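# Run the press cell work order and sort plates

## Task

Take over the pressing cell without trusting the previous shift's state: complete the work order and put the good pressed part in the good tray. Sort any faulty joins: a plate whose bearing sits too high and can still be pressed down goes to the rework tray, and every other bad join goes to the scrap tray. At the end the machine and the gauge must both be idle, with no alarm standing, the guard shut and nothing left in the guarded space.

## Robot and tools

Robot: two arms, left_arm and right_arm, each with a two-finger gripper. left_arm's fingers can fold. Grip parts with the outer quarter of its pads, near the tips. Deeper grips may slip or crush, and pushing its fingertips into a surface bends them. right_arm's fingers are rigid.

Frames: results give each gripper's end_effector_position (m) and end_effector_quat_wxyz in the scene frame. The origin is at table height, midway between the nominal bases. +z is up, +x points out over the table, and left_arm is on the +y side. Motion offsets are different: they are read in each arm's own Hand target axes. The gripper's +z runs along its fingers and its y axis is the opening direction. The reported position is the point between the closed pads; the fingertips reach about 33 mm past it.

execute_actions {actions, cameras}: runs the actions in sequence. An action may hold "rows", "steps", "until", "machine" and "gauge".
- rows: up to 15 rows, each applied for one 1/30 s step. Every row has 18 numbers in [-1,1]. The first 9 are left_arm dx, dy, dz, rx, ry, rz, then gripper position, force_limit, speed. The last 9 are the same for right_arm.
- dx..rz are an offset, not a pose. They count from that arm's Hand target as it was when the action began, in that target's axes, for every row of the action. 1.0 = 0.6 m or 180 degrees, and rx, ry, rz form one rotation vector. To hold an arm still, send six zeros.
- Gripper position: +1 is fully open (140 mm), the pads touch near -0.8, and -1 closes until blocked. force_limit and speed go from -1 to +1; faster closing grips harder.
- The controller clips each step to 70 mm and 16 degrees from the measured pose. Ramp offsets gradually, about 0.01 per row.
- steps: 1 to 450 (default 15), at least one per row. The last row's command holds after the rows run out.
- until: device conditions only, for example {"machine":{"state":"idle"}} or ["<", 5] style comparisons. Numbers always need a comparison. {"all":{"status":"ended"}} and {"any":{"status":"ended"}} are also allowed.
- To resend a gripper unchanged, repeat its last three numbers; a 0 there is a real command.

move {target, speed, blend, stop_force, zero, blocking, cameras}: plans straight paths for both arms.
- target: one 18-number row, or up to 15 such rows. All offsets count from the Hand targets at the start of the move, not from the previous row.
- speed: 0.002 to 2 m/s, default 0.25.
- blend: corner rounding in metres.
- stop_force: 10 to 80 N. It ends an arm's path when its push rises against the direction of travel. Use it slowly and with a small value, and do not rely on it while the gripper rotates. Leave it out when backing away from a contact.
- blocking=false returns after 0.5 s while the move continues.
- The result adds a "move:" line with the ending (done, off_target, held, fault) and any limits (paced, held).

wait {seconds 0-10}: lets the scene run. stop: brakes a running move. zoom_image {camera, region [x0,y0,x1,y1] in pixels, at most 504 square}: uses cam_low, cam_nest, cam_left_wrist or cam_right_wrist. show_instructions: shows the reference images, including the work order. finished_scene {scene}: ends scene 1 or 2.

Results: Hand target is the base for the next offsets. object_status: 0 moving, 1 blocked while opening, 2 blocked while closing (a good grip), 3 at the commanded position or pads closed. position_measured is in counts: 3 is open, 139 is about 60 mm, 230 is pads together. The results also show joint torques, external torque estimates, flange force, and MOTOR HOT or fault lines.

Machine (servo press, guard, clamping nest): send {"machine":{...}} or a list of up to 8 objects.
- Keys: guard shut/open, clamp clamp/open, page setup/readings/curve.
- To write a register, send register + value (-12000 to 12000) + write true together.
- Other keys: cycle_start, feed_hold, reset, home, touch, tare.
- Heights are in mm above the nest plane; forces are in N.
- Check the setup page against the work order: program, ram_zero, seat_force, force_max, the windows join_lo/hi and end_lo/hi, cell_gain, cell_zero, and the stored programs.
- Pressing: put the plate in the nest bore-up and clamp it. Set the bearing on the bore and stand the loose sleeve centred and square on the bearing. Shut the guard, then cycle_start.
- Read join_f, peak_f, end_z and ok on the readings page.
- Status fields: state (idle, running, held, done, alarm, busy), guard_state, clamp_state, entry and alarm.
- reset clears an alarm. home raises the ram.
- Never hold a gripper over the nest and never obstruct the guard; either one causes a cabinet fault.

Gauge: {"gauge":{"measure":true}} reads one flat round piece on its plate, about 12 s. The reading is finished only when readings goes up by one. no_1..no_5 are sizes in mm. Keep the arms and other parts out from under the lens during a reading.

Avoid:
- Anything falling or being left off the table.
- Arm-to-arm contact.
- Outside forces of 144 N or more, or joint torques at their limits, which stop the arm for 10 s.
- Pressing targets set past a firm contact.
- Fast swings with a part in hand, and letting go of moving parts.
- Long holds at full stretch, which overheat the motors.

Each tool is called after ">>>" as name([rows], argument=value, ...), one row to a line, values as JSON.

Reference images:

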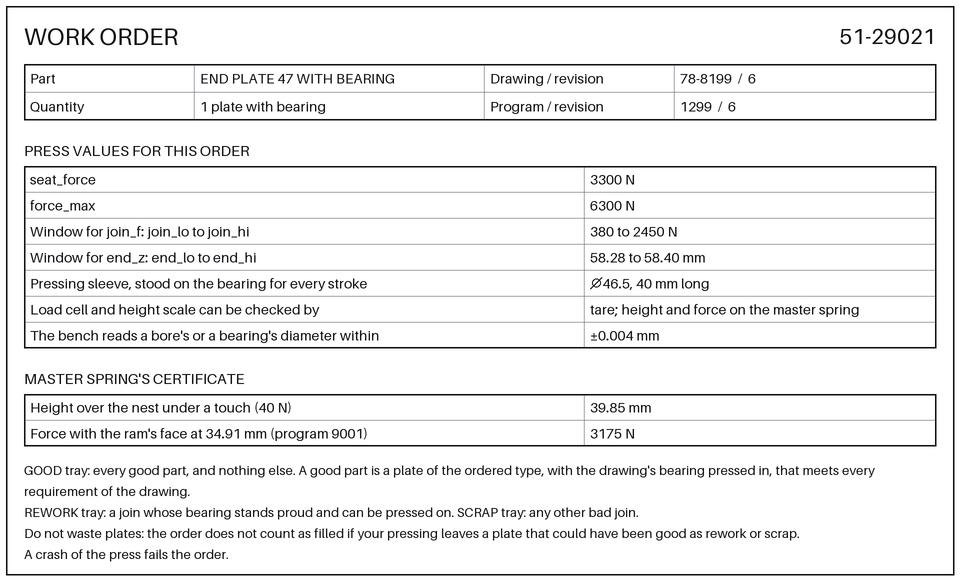

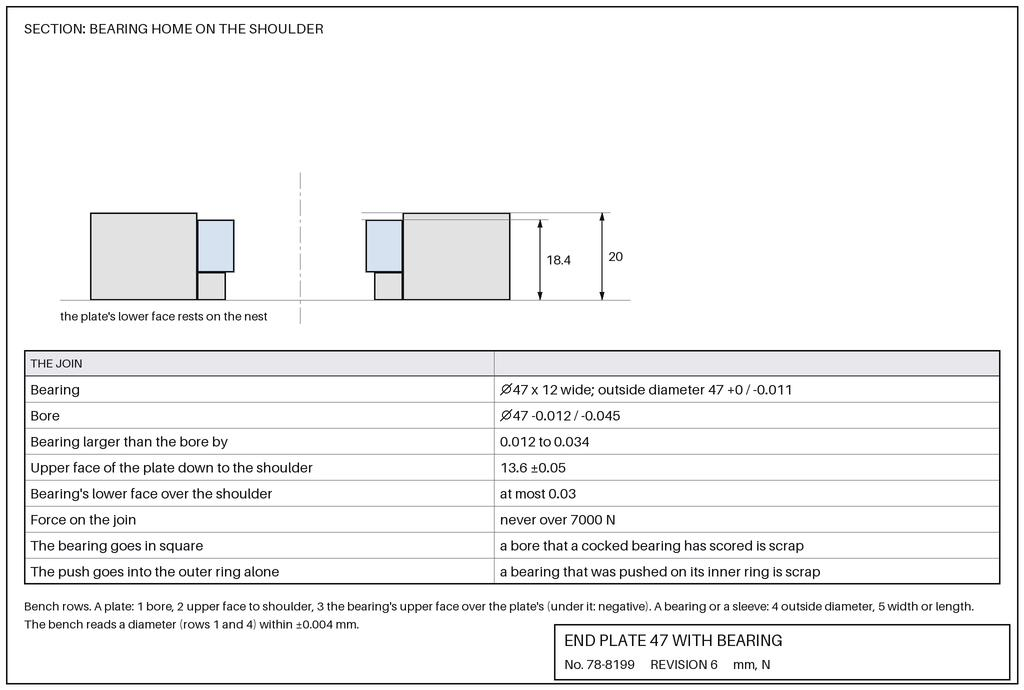

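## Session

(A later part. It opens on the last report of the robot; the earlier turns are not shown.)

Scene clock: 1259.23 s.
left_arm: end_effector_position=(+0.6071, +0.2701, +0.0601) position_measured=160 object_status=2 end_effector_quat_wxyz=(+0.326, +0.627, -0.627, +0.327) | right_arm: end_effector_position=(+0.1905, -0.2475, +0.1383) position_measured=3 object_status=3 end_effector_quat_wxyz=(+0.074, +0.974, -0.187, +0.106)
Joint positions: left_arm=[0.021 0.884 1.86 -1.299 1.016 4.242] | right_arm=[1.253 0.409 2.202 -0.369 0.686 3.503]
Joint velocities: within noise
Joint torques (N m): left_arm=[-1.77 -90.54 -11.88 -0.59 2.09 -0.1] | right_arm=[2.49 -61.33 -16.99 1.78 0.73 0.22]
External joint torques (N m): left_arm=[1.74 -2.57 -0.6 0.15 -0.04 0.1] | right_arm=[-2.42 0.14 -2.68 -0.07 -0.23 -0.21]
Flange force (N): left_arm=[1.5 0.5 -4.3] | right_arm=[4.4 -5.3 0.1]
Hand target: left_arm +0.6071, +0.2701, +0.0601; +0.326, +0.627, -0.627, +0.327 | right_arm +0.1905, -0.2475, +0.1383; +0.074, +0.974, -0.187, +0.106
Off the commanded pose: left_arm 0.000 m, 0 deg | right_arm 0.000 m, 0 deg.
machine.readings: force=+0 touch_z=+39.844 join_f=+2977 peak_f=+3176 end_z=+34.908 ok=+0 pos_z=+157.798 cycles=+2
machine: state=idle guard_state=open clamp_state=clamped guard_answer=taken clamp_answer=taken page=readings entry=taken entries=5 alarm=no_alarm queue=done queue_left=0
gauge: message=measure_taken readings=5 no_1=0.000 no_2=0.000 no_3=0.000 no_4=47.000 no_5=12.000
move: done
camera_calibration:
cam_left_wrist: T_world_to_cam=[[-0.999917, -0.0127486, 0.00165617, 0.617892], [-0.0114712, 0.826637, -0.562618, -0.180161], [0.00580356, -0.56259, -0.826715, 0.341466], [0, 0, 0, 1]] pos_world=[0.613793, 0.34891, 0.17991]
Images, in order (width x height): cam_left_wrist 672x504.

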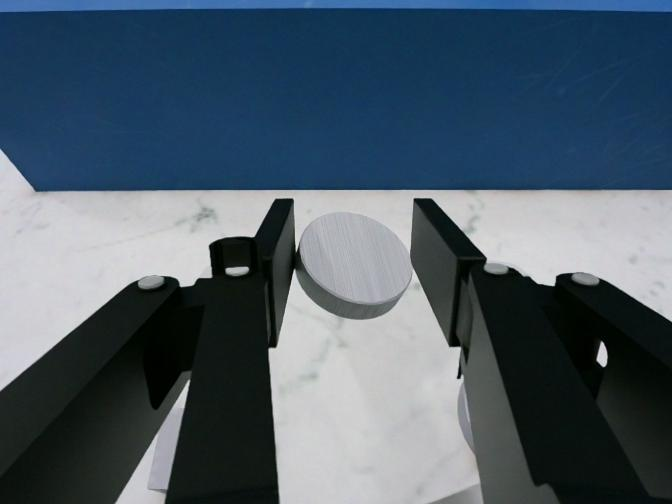

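>>> move([
  [-0.045,0,0.0316,0,0,0,-1,-0.02,-1,0,0,0,0,0,0,1,1,1],
], speed=0.015, stop_force=15, cameras=["cam_left_wrist"])

Scene clock: 1265.97 s.
left_arm: end_effector_position=(+0.6072, +0.2701, +0.0291) position_measured=160 object_status=2 end_effector_quat_wxyz=(+0.326, +0.627, -0.627, +0.327) | right_arm: end_effector_position=(+0.1905, -0.2475, +0.1383) position_measured=3 object_status=3 end_effector_quat_wxyz=(+0.074, +0.974, -0.187, +0.106)
Joint positions: left_arm=[0.021 0.932 1.847 -1.321 1.007 4.282] | right_arm=[1.253 0.409 2.202 -0.369 0.686 3.503]
Joint velocities: within noise
Joint torques (N m): left_arm=[-8.39 -73.05 -8.64 0.25 -4.81 0.06] | right_arm=[2.4 -60.99 -16.78 1.78 0.77 0.16]
External joint torques (N m): left_arm=[8.33 -21.5 -2.17 -0.69 6.91 -0.06] | right_arm=[-2.35 -0.12 -2.81 -0.07 -0.26 -0.16]
Flange force (N): left_arm=[19.9 6.3 -31.2] | right_arm=[4.3 -5.2 -0.3]
Hand target: left_arm +0.6072, +0.2701, +0.0291; +0.326, +0.627, -0.627, +0.327 (not the last commanded pose) | right_arm +0.1905, -0.2475, +0.1383; +0.074, +0.974, -0.187, +0.106
Off the commanded pose: left_arm 0.002 m, 0 deg | right_arm 0.000 m, 0 deg.
machine.readings: force=+0 touch_z=+39.844 join_f=+2977 peak_f=+3176 end_z=+34.908 ok=+0 pos_z=+157.798 cycles=+2
machine: state=idle guard_state=open clamp_state=clamped guard_answer=taken clamp_answer=taken page=readings entry=taken entries=5 alarm=no_alarm queue=done queue_left=0
gauge: message=measure_taken readings=5 no_1=0.000 no_2=0.000 no_3=0.000 no_4=47.000 no_5=12.000
move: contact (left_arm)
camera_calibration:
cam_left_wrist: T_world_to_cam=[[-0.999917, -0.0128055, 0.0015769, 0.618075], [-0.0114723, 0.826512, -0.562802, -0.197529], [0.00590363, -0.562773, -0.82659, 0.315821], [0, 0, 0, 1]] pos_world=[0.613893, 0.34891, 0.14891]
Images, in order (width x height): cam_left_wrist 672x504.

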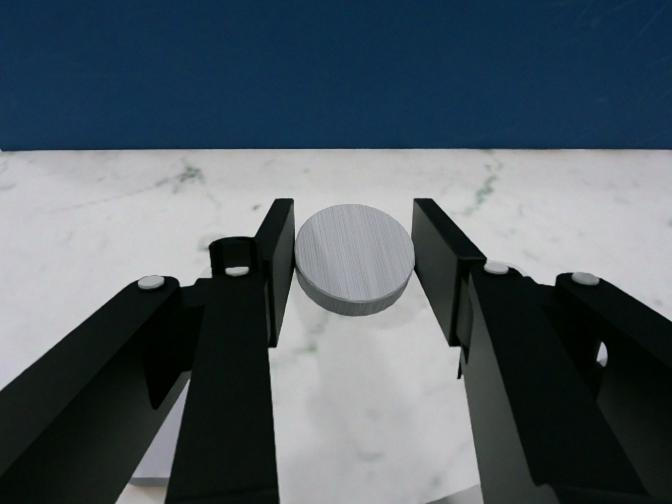

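>>> execute_actions([
  {"rows":[[0.001,0,-0.0007,0,0,0,-1,-0.02,-1,0,0,0,0,0,0,1,1,1]],"steps":8},
  {"rows":[[0,0,0,0,0,0,0.1,-0.02,-0.8,0,0,0,0,0,0,1,1,1]],"steps":30},
  {"rows":[[0,0,0,0,0,0,-1,-0.02,-1,0,0,0,0,0,0,1,1,1]],"steps":70},
], cameras=["cam_left_wrist"])

>>> zoom_image(camera="cam_left_wrist", region=[250, 180, 460, 390])

Scene clock: 1277.87 s.
left_arm: end_effector_position=(+0.6072, +0.2701, +0.0299) position_measured=161 object_status=2 end_effector_quat_wxyz=(+0.326, +0.627, -0.627, +0.327) | right_arm: end_effector_position=(+0.1905, -0.2475, +0.1383) position_measured=3 object_status=3 end_effector_quat_wxyz=(+0.074, +0.974, -0.187, +0.106)
Joint positions: left_arm=[0.021 0.931 1.848 -1.321 1.007 4.281] | right_arm=[1.253 0.409 2.202 -0.369 0.686 3.503]
Joint velocities: within noise
Joint torques (N m): left_arm=[-3.92 -88.53 -10.04 -0.36 0.86 -0.12] | right_arm=[2.45 -61.59 -16.85 1.78 0.7 0.18]
External joint torques (N m): left_arm=[4.07 -6.29 -0.93 -0.07 1.24 0.12] | right_arm=[-2.36 0.33 -2.83 -0.07 -0.19 -0.18]
External joint torques at the end of the 1st action: left_arm=[1.44 -5.63 -0.91 -0.36 1.82 0.06] | right_arm=[-1.98 0.07 -2.92 -0.05 -0.25 -0.19]
External joint torques at the end of the 2nd action: left_arm=[2.13 -2.27 -0.87 -0.06 0.23 0.11] | right_arm=[-2.56 -0.07 -2.86 -0.1 -0.22 -0.2]
Flange force (N): left_arm=[4.2 1.6 -10.6] | right_arm=[4.1 -5.8 0.3]
Flange force at the end of the 1st action (N): left_arm=[5.6 1.2 -6.9] | right_arm=[3.5 -5.6 -0.3]
Flange force at the end of the 2nd action (N): left_arm=[0.7 -0.3 -4.3] | right_arm=[4.7 -5.4 -0.2]
Hand target: left_arm +0.6072, +0.2701, +0.0299; +0.326, +0.627, -0.627, +0.327 | right_arm +0.1905, -0.2475, +0.1383; +0.074, +0.974, -0.187, +0.106
Off the commanded pose: left_arm 0.000 m, 0 deg | right_arm 0.000 m, 0 deg.
machine.readings: force=+0 touch_z=+39.844 join_f=+2977 peak_f=+3176 end_z=+34.908 ok=+0 pos_z=+157.798 cycles=+2
machine: state=idle guard_state=open clamp_state=clamped guard_answer=taken clamp_answer=taken page=readings entry=taken entries=5 alarm=no_alarm queue=done queue_left=0
gauge: message=measure_taken readings=5 no_1=0.000 no_2=0.000 no_3=0.000 no_4=47.000 no_5=12.000
camera_calibration:
cam_left_wrist: T_world_to_cam=[[-0.999917, -0.0127488, 0.00165926, 0.617942], [-0.0114718, 0.826513, -0.562801, -0.197137], [0.00580363, -0.562773, -0.826591, 0.316461], [0, 0, 0, 1]] pos_world=[0.613793, 0.34891, 0.14961]
Images, in order (width x height): cam_left_wrist 672x504.

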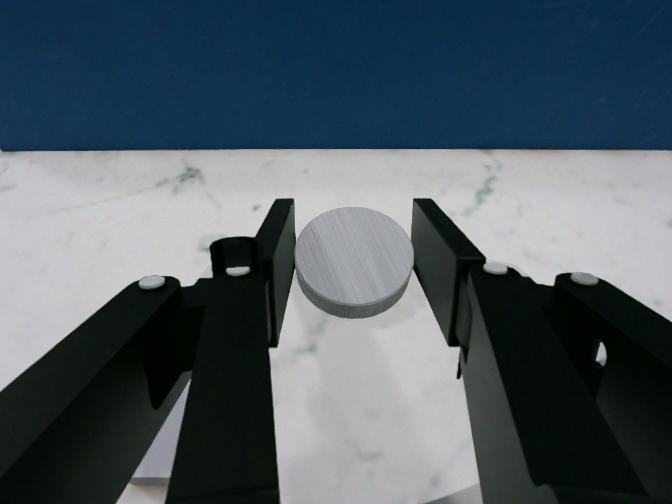

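Scaled by 2.400 from the camera's 672x504 image, which has a finer 960x720 frame.

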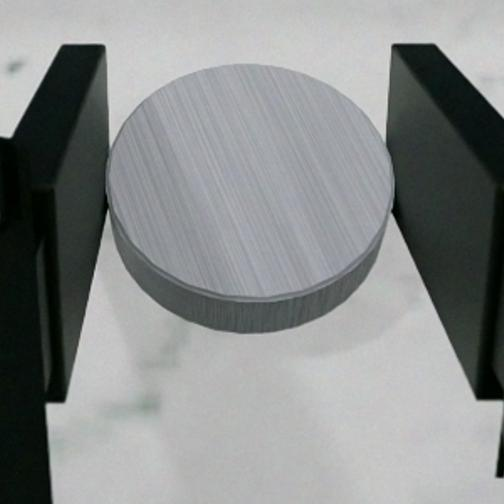

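>>> move([
  [0.3003,0,-0.2105,0,0,0,-1,-0.02,-1,0,0,0,0,0,0,1,1,1],
  [0.5458,0.0102,0.1398,0,0,0,-1,-0.02,-1,0,0,0,0,0,0,1,1,1],
  [0.4502,0.0102,0.2068,0,0,0,-1,-0.02,-1,0,0,0,0,0,0,1,1,1],
], speed=[0.15,0.15,0.06], blend=[0.03,0.02,0], cameras=["cam_nest","cam_left_wrist"])

>>> zoom_image(camera="cam_nest", region=[180, 150, 380, 350])

>>> zoom_image(camera="cam_left_wrist", region=[230, 150, 480, 400])

Scene clock: 1317.87 s.
left_arm: end_effector_position=(+0.6009, +0.0285, +0.2489) position_measured=161 object_status=2 end_effector_quat_wxyz=(+0.325, +0.628, -0.627, +0.327) | right_arm: end_effector_position=(+0.1905, -0.2475, +0.1383) position_measured=3 object_status=3 end_effector_quat_wxyz=(+0.074, +0.974, -0.187, +0.106)
Joint positions: left_arm=[-0.32 0.63 1.831 -1.375 0.908 3.859] | right_arm=[1.253 0.409 2.202 -0.369 0.686 3.503]
Joint velocities: within noise
Joint torques (N m): left_arm=[-48.63 -87.98 -41.22 -3.35 2.93 -0.39] | right_arm=[2.4 -61.35 -16.87 1.81 0.77 0.19]
External joint torques (N m): left_arm=[48.4 2.67 17.24 2.5 -1.42 0.39] | right_arm=[-2.29 -0.21 -2.84 -0.09 -0.26 -0.19]
External joint torques when the fault began: left_arm=[93.23 4.45 27.65 3.51 -1.88 0.53]
Flange force (N): left_arm=[-46.9 9.1 -57.8] | right_arm=[4.3 -5.2 -0.4]
Flange force when the fault began (N): left_arm=[-87.3 7.5 -109.1]
Hand target: left_arm +0.6009, +0.0285, +0.2489; +0.325, +0.628, -0.627, +0.327 (not the last commanded pose) | right_arm +0.1905, -0.2475, +0.1383; +0.074, +0.974, -0.187, +0.106
Tool commands: left_gripper/position=-1.0 left_gripper/force_limit=-0.019608 left_gripper/speed=-1.0 right_gripper/position=+1.0 right_gripper/force_limit=+1.0 right_gripper/speed=+1.0
Off the commanded pose: left_arm 0.071 m, 0 deg | right_arm 0.000 m, 0 deg.
FORCE FAULT: contact force on the left arm reached its limit, and that arm stopped for 10 seconds. The contact can be on any part of that arm, not only on its tool. That arm's remaining commands of this call were not run. That arm's target is now where it stood when the stop ended, not its last command. That arm accepts commands again.
machine.readings: force=+0 touch_z=+39.844 join_f=+2977 peak_f=+3176 end_z=+34.908 ok=+0 pos_z=+157.798 cycles=+2
machine: state=idle guard_state=open clamp_state=clamped guard_answer=taken clamp_answer=taken page=readings entry=taken entries=5 alarm=no_alarm queue=done queue_left=0
gauge: message=measure_taken readings=5 no_1=0.000 no_2=0.000 no_3=0.000 no_4=47.000 no_5=12.000
move: fault (left_arm); path passed 1 of 3 targets
camera_calibration:
cam_left_wrist: T_world_to_cam=[[-0.999905, -0.0135429, 0.00243674, 0.608091], [-0.0125704, 0.826957, -0.562125, 0.126215], [0.00559775, -0.562102, -0.827049, 0.361942], [0, 0, 0, 1]] pos_world=[0.607594, 0.107309, 0.36881]
Images, in order (width x height): cam_nest 672x504, cam_left_wrist 672x504.

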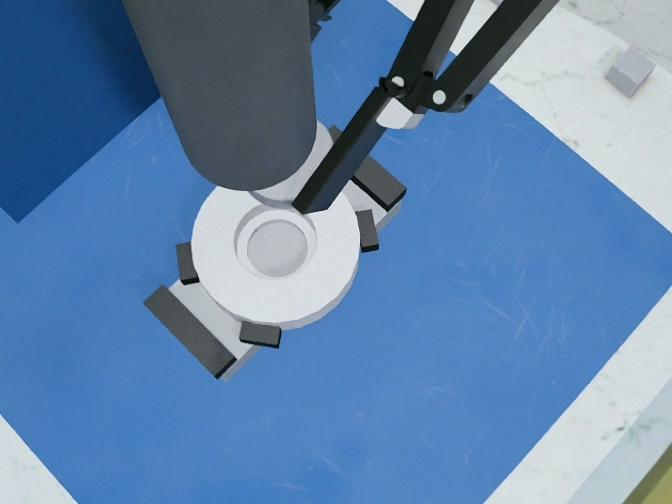

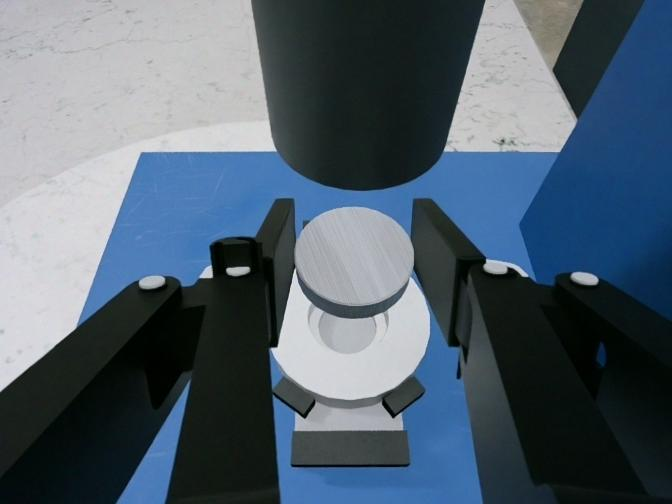

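Scaled by 2.520 from the camera's 672x504 image, which has a finer 960x720 frame.

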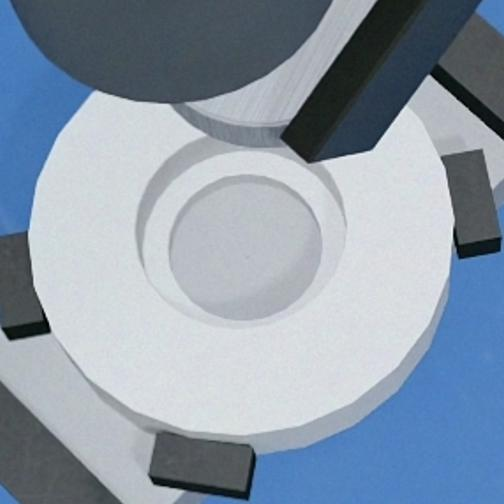

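Scaled by 2.016 from the camera's 672x504 image, which has a finer 960x720 frame.

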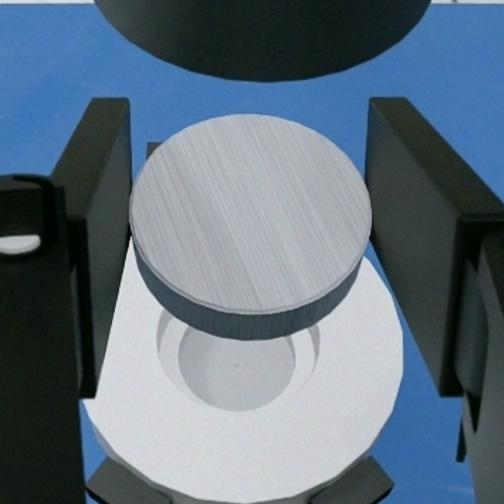

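>>> move([
  [-0.0765,0,-0.1092,0,0,0,-1,-0.02,-1,0,0,0,0,0,0,1,1,1],
  [-0.1516,0,-0.0566,0,0,0,-1,-0.02,-1,0,0,0,0,0,0,1,1,1],
], speed=[0.08,0.08], cameras=["cam_nest","cam_left_wrist"])

>>> zoom_image(camera="cam_left_wrist", region=[230, 150, 480, 400])

>>> zoom_image(camera="cam_nest", region=[280, 50, 480, 250])

Scene clock: 1339.07 s.
left_arm: end_effector_position=(+0.6008, +0.1086, +0.1940) position_measured=161 object_status=2 end_effector_quat_wxyz=(+0.325, +0.628, -0.627, +0.327) | right_arm: end_effector_position=(+0.1905, -0.2475, +0.1383) position_measured=3 object_status=3 end_effector_quat_wxyz=(+0.074, +0.974, -0.187, +0.106)
Joint positions: left_arm=[-0.211 0.686 1.876 -1.371 0.951 3.999] | right_arm=[1.253 0.409 2.202 -0.369 0.686 3.503]
Joint velocities: within noise
Joint torques (N m): left_arm=[-2.12 -84.07 -20.31 -1 1.78 -0.05] | right_arm=[2.33 -60.98 -17 1.75 0.77 0.19]
External joint torques (N m): left_arm=[1.99 -2.13 0.14 0.23 -0.04 0.05] | right_arm=[-2.17 -0.04 -2.52 -0.04 -0.25 -0.18]
Flange force (N): left_arm=[0.6 1.4 -4.6] | right_arm=[4.0 -4.8 -0.1]
Hand target: left_arm +0.6008, +0.1086, +0.1940; +0.325, +0.628, -0.627, +0.327 | right_arm +0.1905, -0.2475, +0.1383; +0.074, +0.974, -0.187, +0.106
Off the commanded pose: left_arm 0.000 m, 0 deg | right_arm 0.000 m, 0 deg.
machine.readings: force=+0 touch_z=+39.844 join_f=+2977 peak_f=+3176 end_z=+34.908 ok=+0 pos_z=+157.798 cycles=+2
machine: state=idle guard_state=open clamp_state=clamped guard_answer=taken clamp_answer=taken page=readings entry=taken entries=5 alarm=no_alarm queue=done queue_left=0
gauge: message=measure_taken readings=5 no_1=0.000 no_2=0.000 no_3=0.000 no_4=47.000 no_5=12.000
move: done
camera_calibration:
cam_left_wrist: T_world_to_cam=[[-0.999906, -0.0134863, 0.00251917, 0.609172], [-0.0125699, 0.826957, -0.562124, 0.0291396], [0.00549775, -0.562103, -0.827049, 0.361484], [0, 0, 0, 1]] pos_world=[0.607494, 0.187309, 0.31381]
Images, in order (width x height): cam_nest 672x504, cam_left_wrist 672x504.

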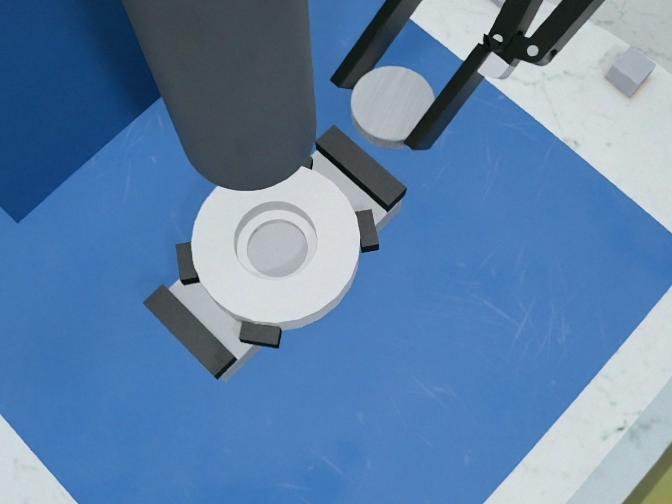

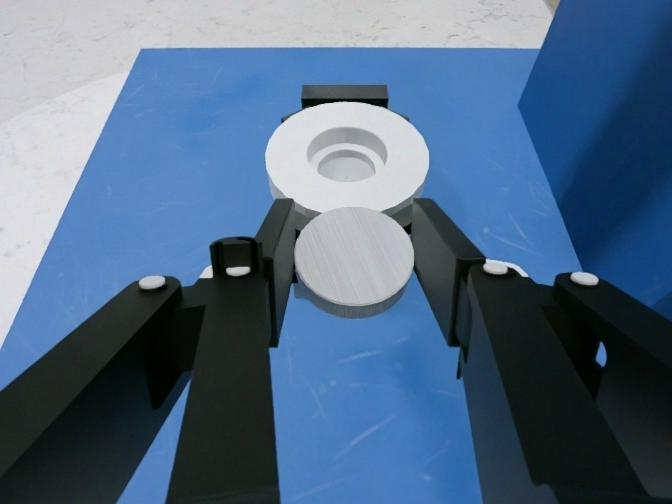

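Scaled by 2.016 from the camera's 672x504 image, which has a finer 960x720 frame.

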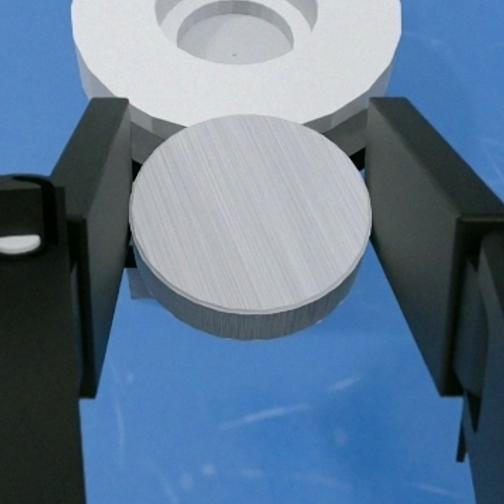

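Scaled by 2.520 from the camera's 672x504 image, which has a finer 960x720 frame.

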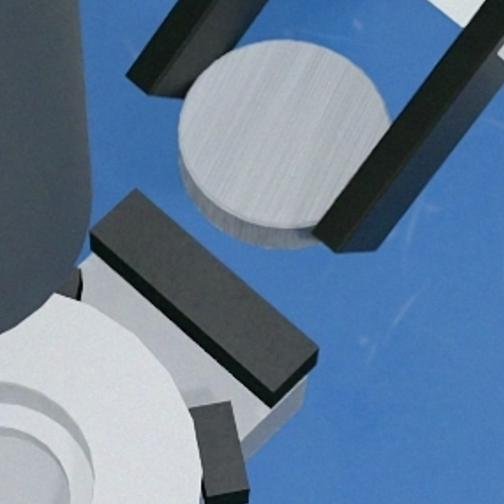

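>>> move([
  [0.0913,-0.0005,0.1303,0,0,0,-1,-0.02,-1,0,0,0,0,0,0,1,1,1],
  [0.0722,-0.0005,0.1437,0,0,0,-1,-0.02,-1,0,0,0,0,0,0,1,1,1],
], speed=[0.08,0.04], blend=[0.01,0], cameras=["cam_nest","cam_left_wrist"])

>>> zoom_image(camera="cam_nest", region=[180, 150, 380, 350])

>>> zoom_image(camera="cam_left_wrist", region=[230, 150, 480, 400])

Scene clock: 1351.60 s.
left_arm: end_effector_position=(+0.6013, +0.0131, +0.1799) position_measured=161 object_status=2 end_effector_quat_wxyz=(+0.325, +0.628, -0.627, +0.327) | right_arm: end_effector_position=(+0.1905, -0.2475, +0.1383) position_measured=3 object_status=3 end_effector_quat_wxyz=(+0.074, +0.974, -0.187, +0.106)
Joint positions: left_arm=[-0.34 0.727 1.827 -1.464 0.882 3.976] | right_arm=[1.253 0.409 2.202 -0.369 0.686 3.503]
Joint velocities: within noise
Joint torques (N m): left_arm=[-2.02 -87.7 -20.95 -1.12 1.7 -0.11] | right_arm=[2.04 -60.92 -16.84 1.77 0.72 0.16]
External joint torques (N m): left_arm=[2.14 -2.02 0.44 0.19 0 0.11] | right_arm=[-1.94 0.02 -2.8 -0.06 -0.22 -0.16]
Flange force (N): left_arm=[0.1 1.6 -4.8] | right_arm=[3.5 -5.3 -0.3]
Hand target: left_arm +0.6013, +0.0131, +0.1799; +0.325, +0.628, -0.627, +0.327 | right_arm +0.1905, -0.2475, +0.1383; +0.074, +0.974, -0.187, +0.106
Off the commanded pose: left_arm 0.000 m, 0 deg | right_arm 0.000 m, 0 deg.
machine.readings: force=+0 touch_z=+39.844 join_f=+2977 peak_f=+3176 end_z=+34.908 ok=+0 pos_z=+157.798 cycles=+2
machine: state=idle guard_state=open clamp_state=clamped guard_answer=taken clamp_answer=taken page=readings entry=taken entries=5 alarm=no_alarm queue=done queue_left=0
gauge: message=measure_taken readings=5 no_1=0.000 no_2=0.000 no_3=0.000 no_4=47.000 no_5=12.000
move: done; blend cut to 0.007 m at target 1
camera_calibration:
cam_left_wrist: T_world_to_cam=[[-0.999905, -0.013543, 0.00243676, 0.608451], [-0.0125704, 0.826957, -0.562125, 0.100112], [0.00559775, -0.562102, -0.827049, 0.296134], [0, 0, 0, 1]] pos_world=[0.607994, 0.0919091, 0.29971]
Images, in order (width x height): cam_nest 672x504, cam_left_wrist 672x504.

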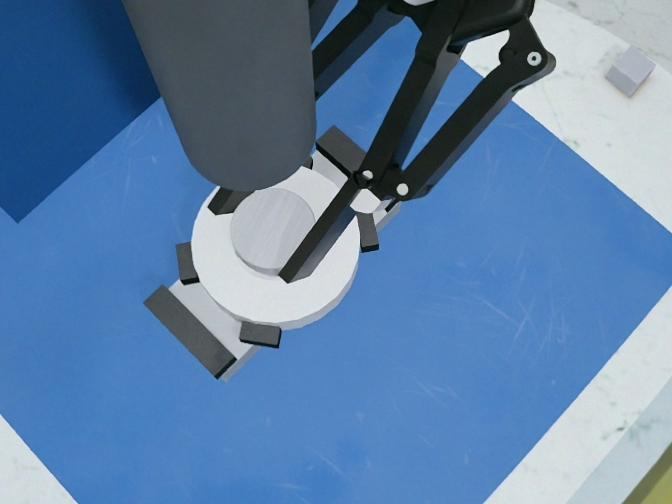

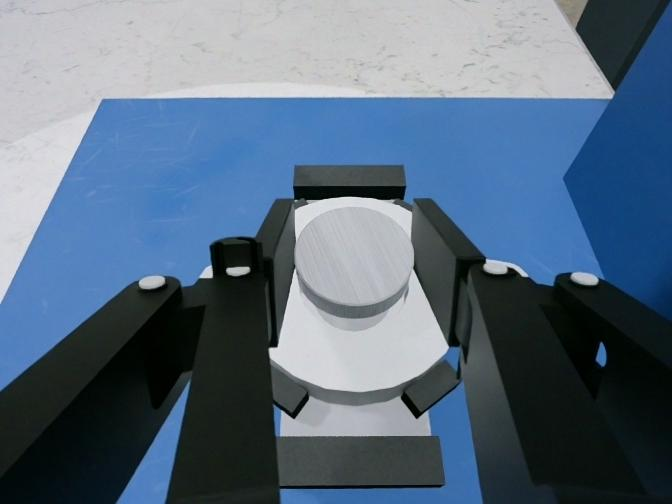

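Scaled by 2.520 from the camera's 672x504 image, which has a finer 960x720 frame.

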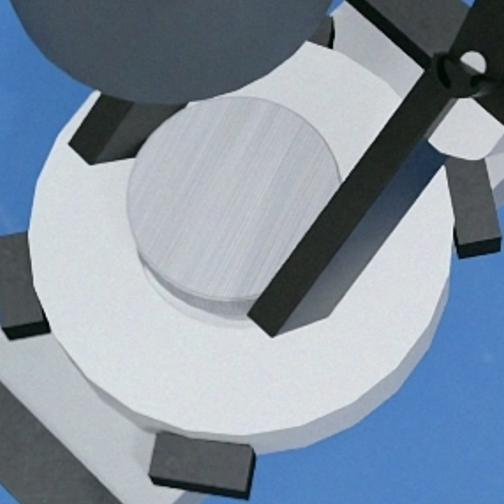

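Scaled by 2.016 from the camera's 672x504 image, which has a finer 960x720 frame.

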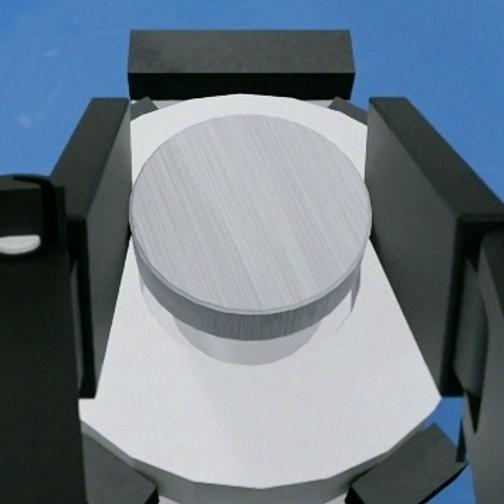

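>>> move(target=[-0.0184,0.0003,0.0129,0,0,0,-1,-0.02,-1,0,0,0,0,0,0,1,1,1], speed=0.01, stop_force=12, cameras=["cam_nest","cam_left_wrist"])

>>> zoom_image(camera="cam_nest", region=[180, 150, 380, 350])

>>> zoom_image(camera="cam_left_wrist", region=[230, 150, 480, 400])

Scene clock: 1360.67 s.
left_arm: end_effector_position=(+0.6012, +0.0131, +0.1697) position_measured=161 object_status=2 end_effector_quat_wxyz=(+0.325, +0.628, -0.627, +0.327) | right_arm: end_effector_position=(+0.1905, -0.2475, +0.1383) position_measured=3 object_status=3 end_effector_quat_wxyz=(+0.074, +0.974, -0.187, +0.106)
Joint positions: left_arm=[-0.34 0.741 1.827 -1.476 0.881 3.994] | right_arm=[1.253 0.409 2.202 -0.369 0.686 3.503]
Joint velocities: within noise
Joint torques (N m): left_arm=[-8.56 -71.27 -16.36 -0.04 -2.32 -0.1] | right_arm=[2.16 -61.37 -17 1.77 0.71 0.15]
External joint torques (N m): left_arm=[8.31 -19.04 -3.54 -0.91 4.06 0.1] | right_arm=[-1.92 0.03 -2.68 -0.05 -0.21 -0.14]
Flange force (N): left_arm=[12.1 5.0 -27.8] | right_arm=[3.4 -5.1 -0.2]
Hand target: left_arm +0.6012, +0.0131, +0.1697; +0.325, +0.628, -0.627, +0.327 (not the last commanded pose) | right_arm +0.1905, -0.2475, +0.1383; +0.074, +0.974, -0.187, +0.106
Off the commanded pose: left_arm 0.003 m, 0 deg | right_arm 0.000 m, 0 deg.
machine.readings: force=+0 touch_z=+39.844 join_f=+2977 peak_f=+3176 end_z=+34.908 ok=+0 pos_z=+157.798 cycles=+2
machine: state=idle guard_state=open clamp_state=clamped guard_answer=taken clamp_answer=taken page=readings entry=taken entries=5 alarm=no_alarm queue=done queue_left=0
gauge: message=measure_taken readings=5 no_1=0.000 no_2=0.000 no_3=0.000 no_4=47.000 no_5=12.000
move: contact (left_arm)
camera_calibration:
cam_left_wrist: T_world_to_cam=[[-0.999905, -0.0135992, 0.00235736, 0.608404], [-0.012571, 0.826832, -0.562309, 0.0944426], [0.00569782, -0.562285, -0.826924, 0.287618], [0, 0, 0, 1]] pos_world=[0.607894, 0.0919093, 0.28951]
Images, in order (width x height): cam_nest 672x504, cam_left_wrist 672x504.

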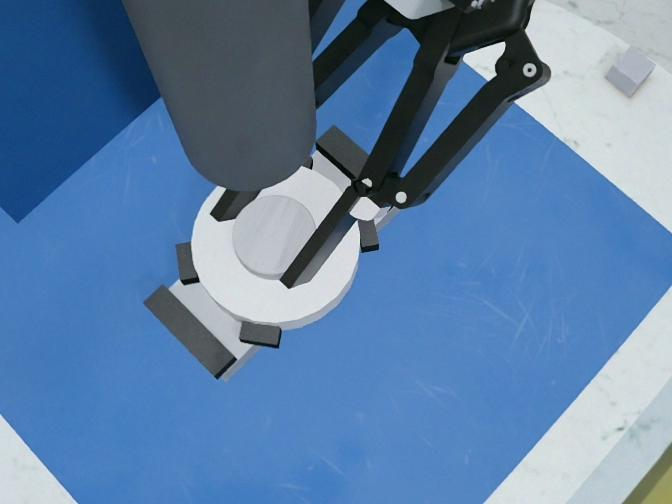

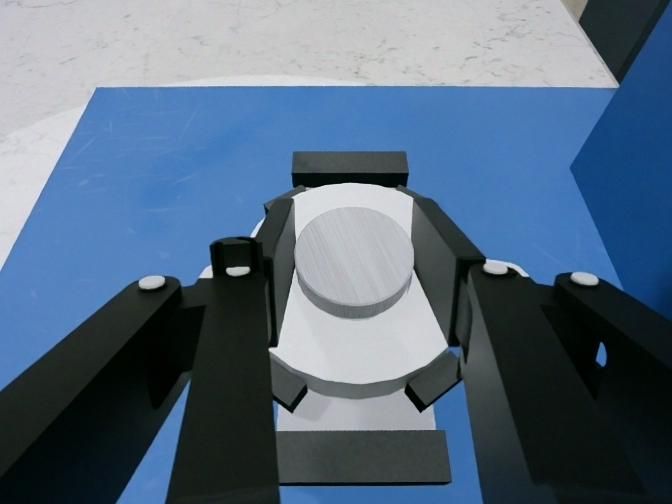

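Scaled by 2.520 from the camera's 672x504 image, which has a finer 960x720 frame.

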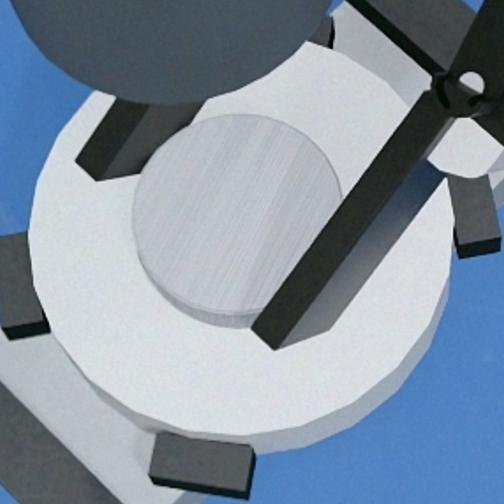

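Scaled by 2.016 from the camera's 672x504 image, which has a finer 960x720 frame.

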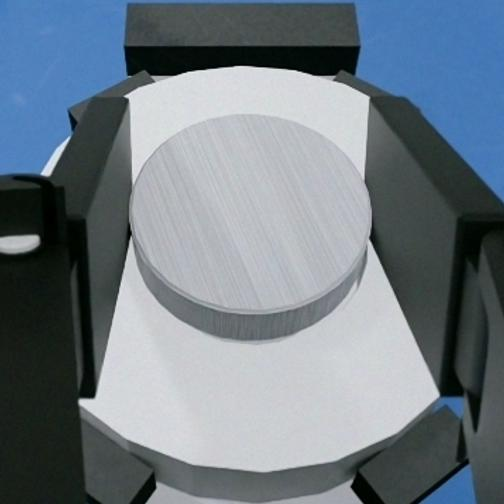

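>>> execute_actions([
  {"rows":[[0,0,0,0,0,0,0.05,-0.02,-0.95,0,0,0,0,0,0,1,1,1]],"steps":75},
], cameras=["cam_nest","cam_left_wrist"])

>>> zoom_image(camera="cam_nest", region=[180, 150, 380, 350])

>>> zoom_image(camera="cam_left_wrist", region=[230, 150, 480, 400])

Scene clock: 1387.67 s.
left_arm: end_effector_position=(+0.6012, +0.0131, +0.1697) position_measured=123 object_status=3 end_effector_quat_wxyz=(+0.325, +0.628, -0.627, +0.327) | right_arm: end_effector_position=(+0.1905, -0.2475, +0.1383) position_measured=3 object_status=3 end_effector_quat_wxyz=(+0.074, +0.974, -0.187, +0.106)
Joint positions: left_arm=[-0.34 0.741 1.827 -1.476 0.881 3.994] | right_arm=[1.253 0.409 2.202 -0.369 0.686 3.503]
Joint velocities: within noise
Joint torques (N m): left_arm=[-1.73 -87.86 -19.57 -0.96 1.51 -0.06] | right_arm=[2.61 -61.35 -17 1.8 0.74 0.17]
External joint torques (N m): left_arm=[1.82 -2.65 -0.5 0.01 0.22 0.06] | right_arm=[-2.5 -0.05 -2.65 -0.1 -0.23 -0.17]
Flange force (N): left_arm=[1.3 0.4 -4.5] | right_arm=[4.6 -5.1 0.0]
Hand target: left_arm +0.6012, +0.0131, +0.1697; +0.325, +0.628, -0.627, +0.327 | right_arm +0.1905, -0.2475, +0.1383; +0.074, +0.974, -0.187, +0.106
Off the commanded pose: left_arm 0.000 m, 0 deg | right_arm 0.000 m, 0 deg.
machine.readings: force=+0 touch_z=+39.844 join_f=+2977 peak_f=+3176 end_z=+34.908 ok=+0 pos_z=+157.798 cycles=+2
machine: state=idle guard_state=open clamp_state=clamped guard_answer=taken clamp_answer=taken page=readings entry=taken entries=5 alarm=no_alarm queue=done queue_left=0
gauge: message=measure_taken readings=5 no_1=0.000 no_2=0.000 no_3=0.000 no_4=47.000 no_5=12.000
camera_calibration:
cam_left_wrist: T_world_to_cam=[[-0.999905, -0.0135992, 0.00235736, 0.608404], [-0.012571, 0.826832, -0.562309, 0.0944426], [0.00569782, -0.562285, -0.826924, 0.287618], [0, 0, 0, 1]] pos_world=[0.607894, 0.0919093, 0.28951]
Images, in order (width x height): cam_nest 672x504, cam_left_wrist 672x504.

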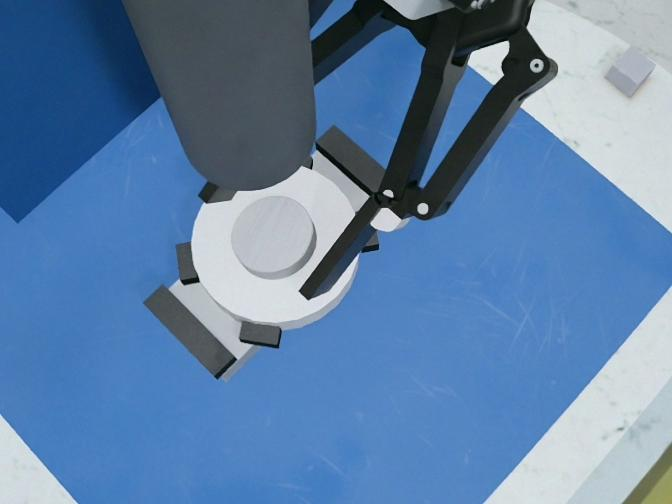

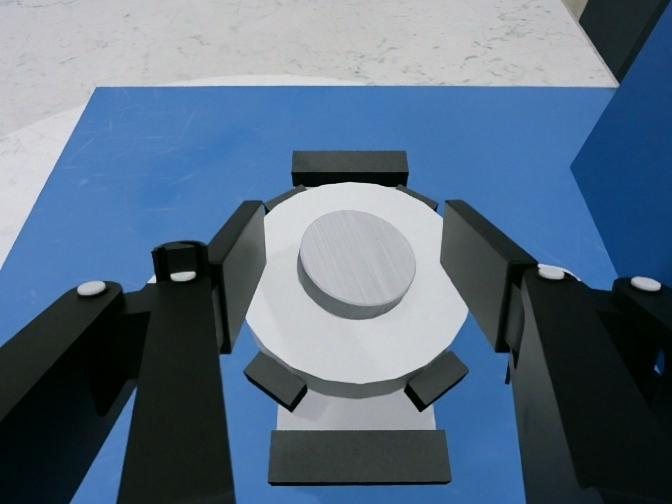

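Scaled by 2.520 from the camera's 672x504 image, which has a finer 960x720 frame.

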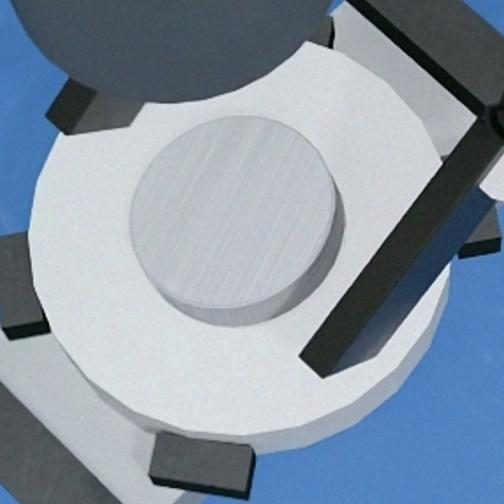

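Scaled by 2.016 from the camera's 672x504 image, which has a finer 960x720 frame.

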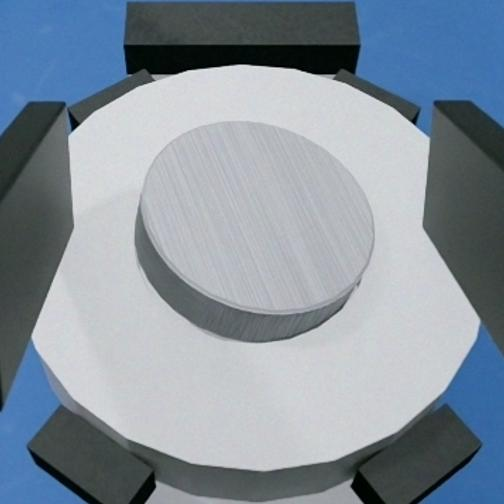

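>>> execute_actions([
  {"rows":[[0.0001,0.0005,0.0001,0,0,0,0.05,-0.02,-0.95,0,0,0,0,0,0,1,1,1]],"steps":15},
  {"rows":[[0,0,0,0,0,0,-1,-0.02,-1,0,0,0,0,0,0,1,1,1]],"steps":75},
], cameras=["cam_nest","cam_left_wrist"])

>>> zoom_image(camera="cam_nest", region=[180, 150, 380, 350])

>>> zoom_image(camera="cam_left_wrist", region=[230, 150, 480, 400])

Scene clock: 1427.30 s.
left_arm: end_effector_position=(+0.6009, +0.0130, +0.1697) position_measured=160 object_status=2 end_effector_quat_wxyz=(+0.325, +0.628, -0.627, +0.327) | right_arm: end_effector_position=(+0.1905, -0.2475, +0.1383) position_measured=3 object_status=3 end_effector_quat_wxyz=(+0.074, +0.974, -0.187, +0.106)
Joint positions: left_arm=[-0.34 0.741 1.828 -1.476 0.881 3.995] | right_arm=[1.253 0.409 2.202 -0.369 0.686 3.503]
Joint velocities: within noise
Joint torques (N m): left_arm=[-1.38 -72.47 -21.64 -1.43 -5.21 0.03] | right_arm=[2.52 -61.66 -16.86 1.74 0.74 0.17]
External joint torques (N m): left_arm=[1.11 -18.1 1.53 0.46 6.95 -0.03] | right_arm=[-2.32 0.67 -2.74 -0.03 -0.24 -0.16]
External joint torques at the end of the 1st action: left_arm=[2.24 -2.69 0.05 0.05 0.23 0.07] | right_arm=[-2.76 0.33 -2.79 -0.08 -0.22 -0.19]
Flange force (N): left_arm=[15.0 14.9 -25.5] | right_arm=[3.8 -6.1 0.9]
Flange force at the end of the 1st action (N): left_arm=[0.8 1.3 -5.4] | right_arm=[4.9 -5.8 0.5]
Hand target: left_arm +0.6009, +0.0130, +0.1697; +0.325, +0.628, -0.627, +0.327 | right_arm +0.1905, -0.2475, +0.1383; +0.074, +0.974, -0.187, +0.106
Off the commanded pose: left_arm 0.000 m, 0 deg | right_arm 0.000 m, 0 deg.
machine.readings: force=+0 touch_z=+39.844 join_f=+2977 peak_f=+3176 end_z=+34.908 ok=+0 pos_z=+157.798 cycles=+2
machine: state=idle guard_state=open clamp_state=clamped guard_answer=taken clamp_answer=taken page=readings entry=taken entries=5 alarm=no_alarm queue=done queue_left=0
gauge: message=measure_taken readings=5 no_1=0.000 no_2=0.000 no_3=0.000 no_4=47.000 no_5=12.000
camera_calibration:
cam_left_wrist: T_world_to_cam=[[-0.999905, -0.0135992, 0.00235736, 0.608102], [-0.012571, 0.826832, -0.562309, 0.0945215], [0.00569782, -0.562285, -0.826924, 0.287564], [0, 0, 0, 1]] pos_world=[0.607594, 0.0918093, 0.28951]
Images, in order (width x height): cam_nest 672x504, cam_left_wrist 672x504.

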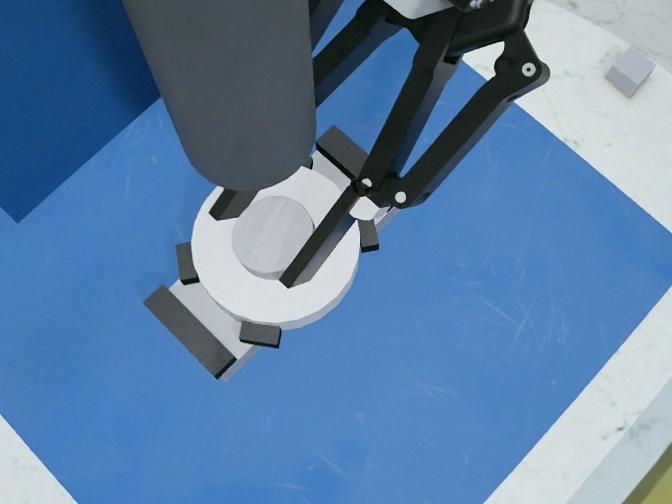

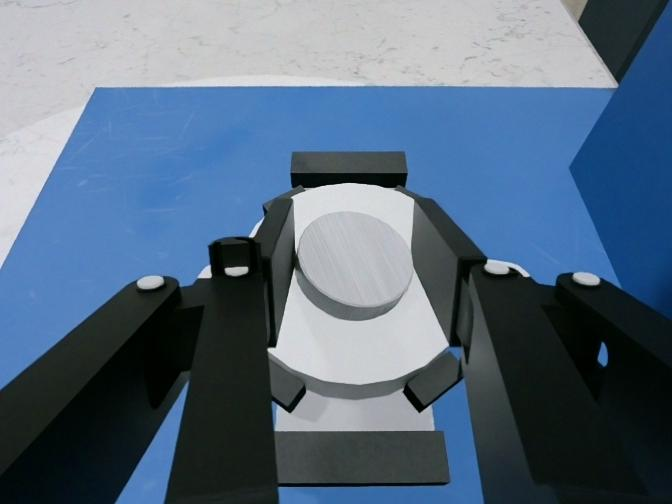

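Scaled by 2.520 from the camera's 672x504 image, which has a finer 960x720 frame.

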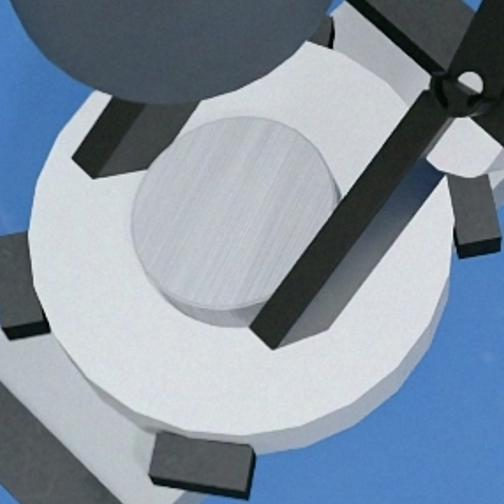

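Scaled by 2.016 from the camera's 672x504 image, which has a finer 960x720 frame.

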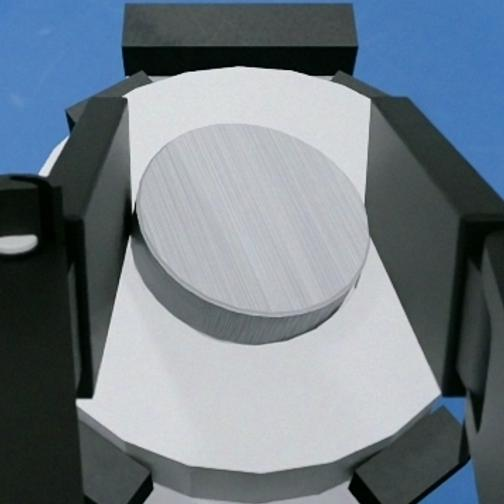

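>>> move(target=[0.0136,0,-0.0096,0,0,0,-1,-0.02,-1,0,0,0,0,0,0,1,1,1], speed=0.01, cameras=["cam_nest","cam_left_wrist"])

>>> zoom_image(camera="cam_nest", region=[180, 150, 380, 350])

>>> zoom_image(camera="cam_left_wrist", region=[230, 150, 480, 400])

Scene clock: 1435.03 s.
left_arm: end_effector_position=(+0.6009, +0.0131, +0.1797) position_measured=160 object_status=2 end_effector_quat_wxyz=(+0.325, +0.628, -0.627, +0.327) | right_arm: end_effector_position=(+0.1905, -0.2475, +0.1383) position_measured=3 object_status=3 end_effector_quat_wxyz=(+0.074, +0.974, -0.187, +0.106)
Joint positions: left_arm=[-0.34 0.727 1.828 -1.465 0.882 3.977] | right_arm=[1.253 0.409 2.202 -0.369 0.686 3.503]
Joint velocities: within noise
Joint torques (N m): left_arm=[-2.63 -87.74 -20.52 -1.06 1.78 -0.05] | right_arm=[2.09 -61.24 -16.83 1.79 0.73 0.18]
External joint torques (N m): left_arm=[2.57 -2.11 0.04 0.11 -0.07 0.05] | right_arm=[-1.84 -0.3 -2.82 -0.08 -0.23 -0.18]
Flange force (N): left_arm=[0.1 0.6 -5.0] | right_arm=[3.5 -5.0 -0.8]
Hand target: left_arm +0.6009, +0.0131, +0.1797; +0.325, +0.628, -0.627, +0.327 | right_arm +0.1905, -0.2475, +0.1383; +0.074, +0.974, -0.187, +0.106
Off the commanded pose: left_arm 0.000 m, 0 deg | right_arm 0.000 m, 0 deg.
machine.readings: force=+0 touch_z=+39.844 join_f=+2977 peak_f=+3176 end_z=+34.908 ok=+0 pos_z=+157.798 cycles=+2
machine: state=idle guard_state=open clamp_state=clamped guard_answer=taken clamp_answer=taken page=readings entry=taken entries=5 alarm=no_alarm queue=done queue_left=0
gauge: message=measure_taken readings=5 no_1=0.000 no_2=0.000 no_3=0.000 no_4=47.000 no_5=12.000
move: done
camera_calibration:
cam_left_wrist: T_world_to_cam=[[-0.999905, -0.0135992, 0.00235736, 0.60808], [-0.012571, 0.826832, -0.562309, 0.100062], [0.00569782, -0.562285, -0.826924, 0.295889], [0, 0, 0, 1]] pos_world=[0.607594, 0.0919093, 0.29951]
Images, in order (width x height): cam_nest 672x504, cam_left_wrist 672x504.

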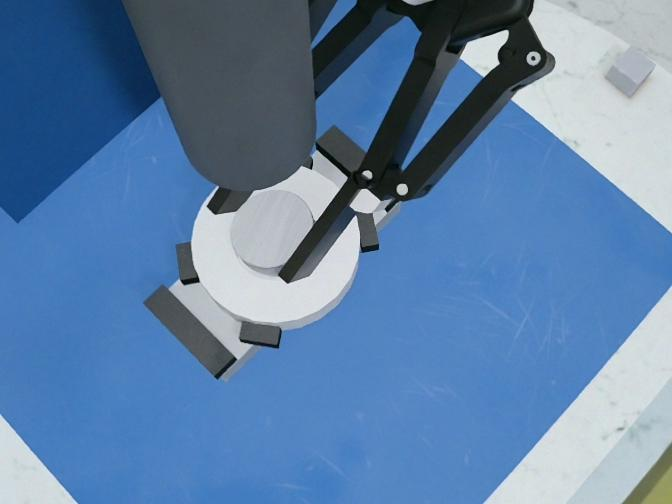

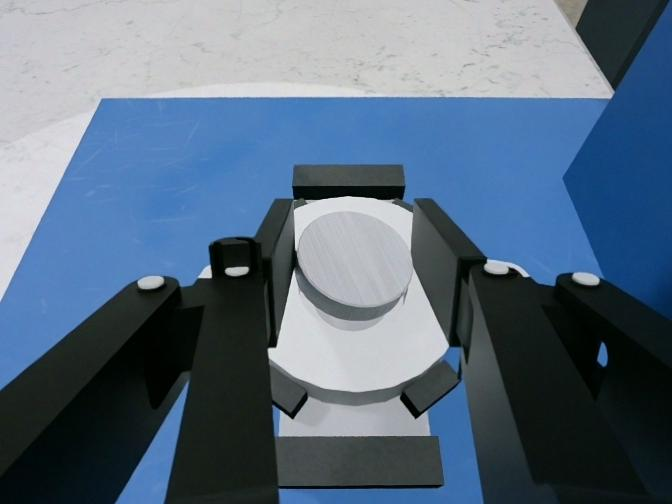

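Scaled by 2.520 from the camera's 672x504 image, which has a finer 960x720 frame.

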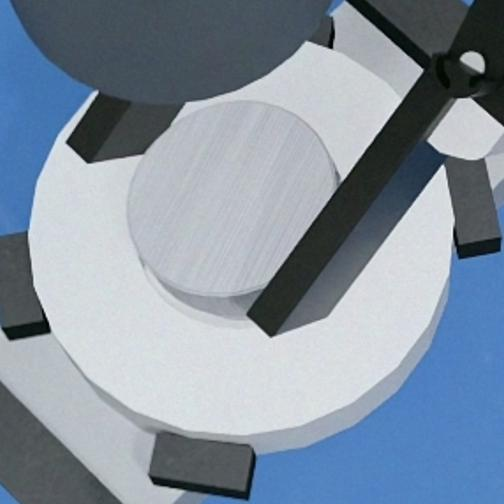

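Scaled by 2.016 from the camera's 672x504 image, which has a finer 960x720 frame.

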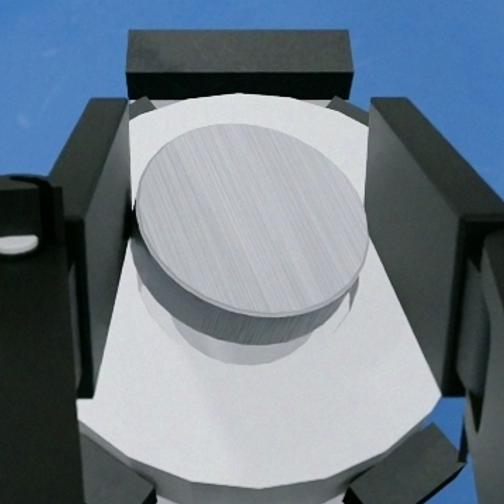

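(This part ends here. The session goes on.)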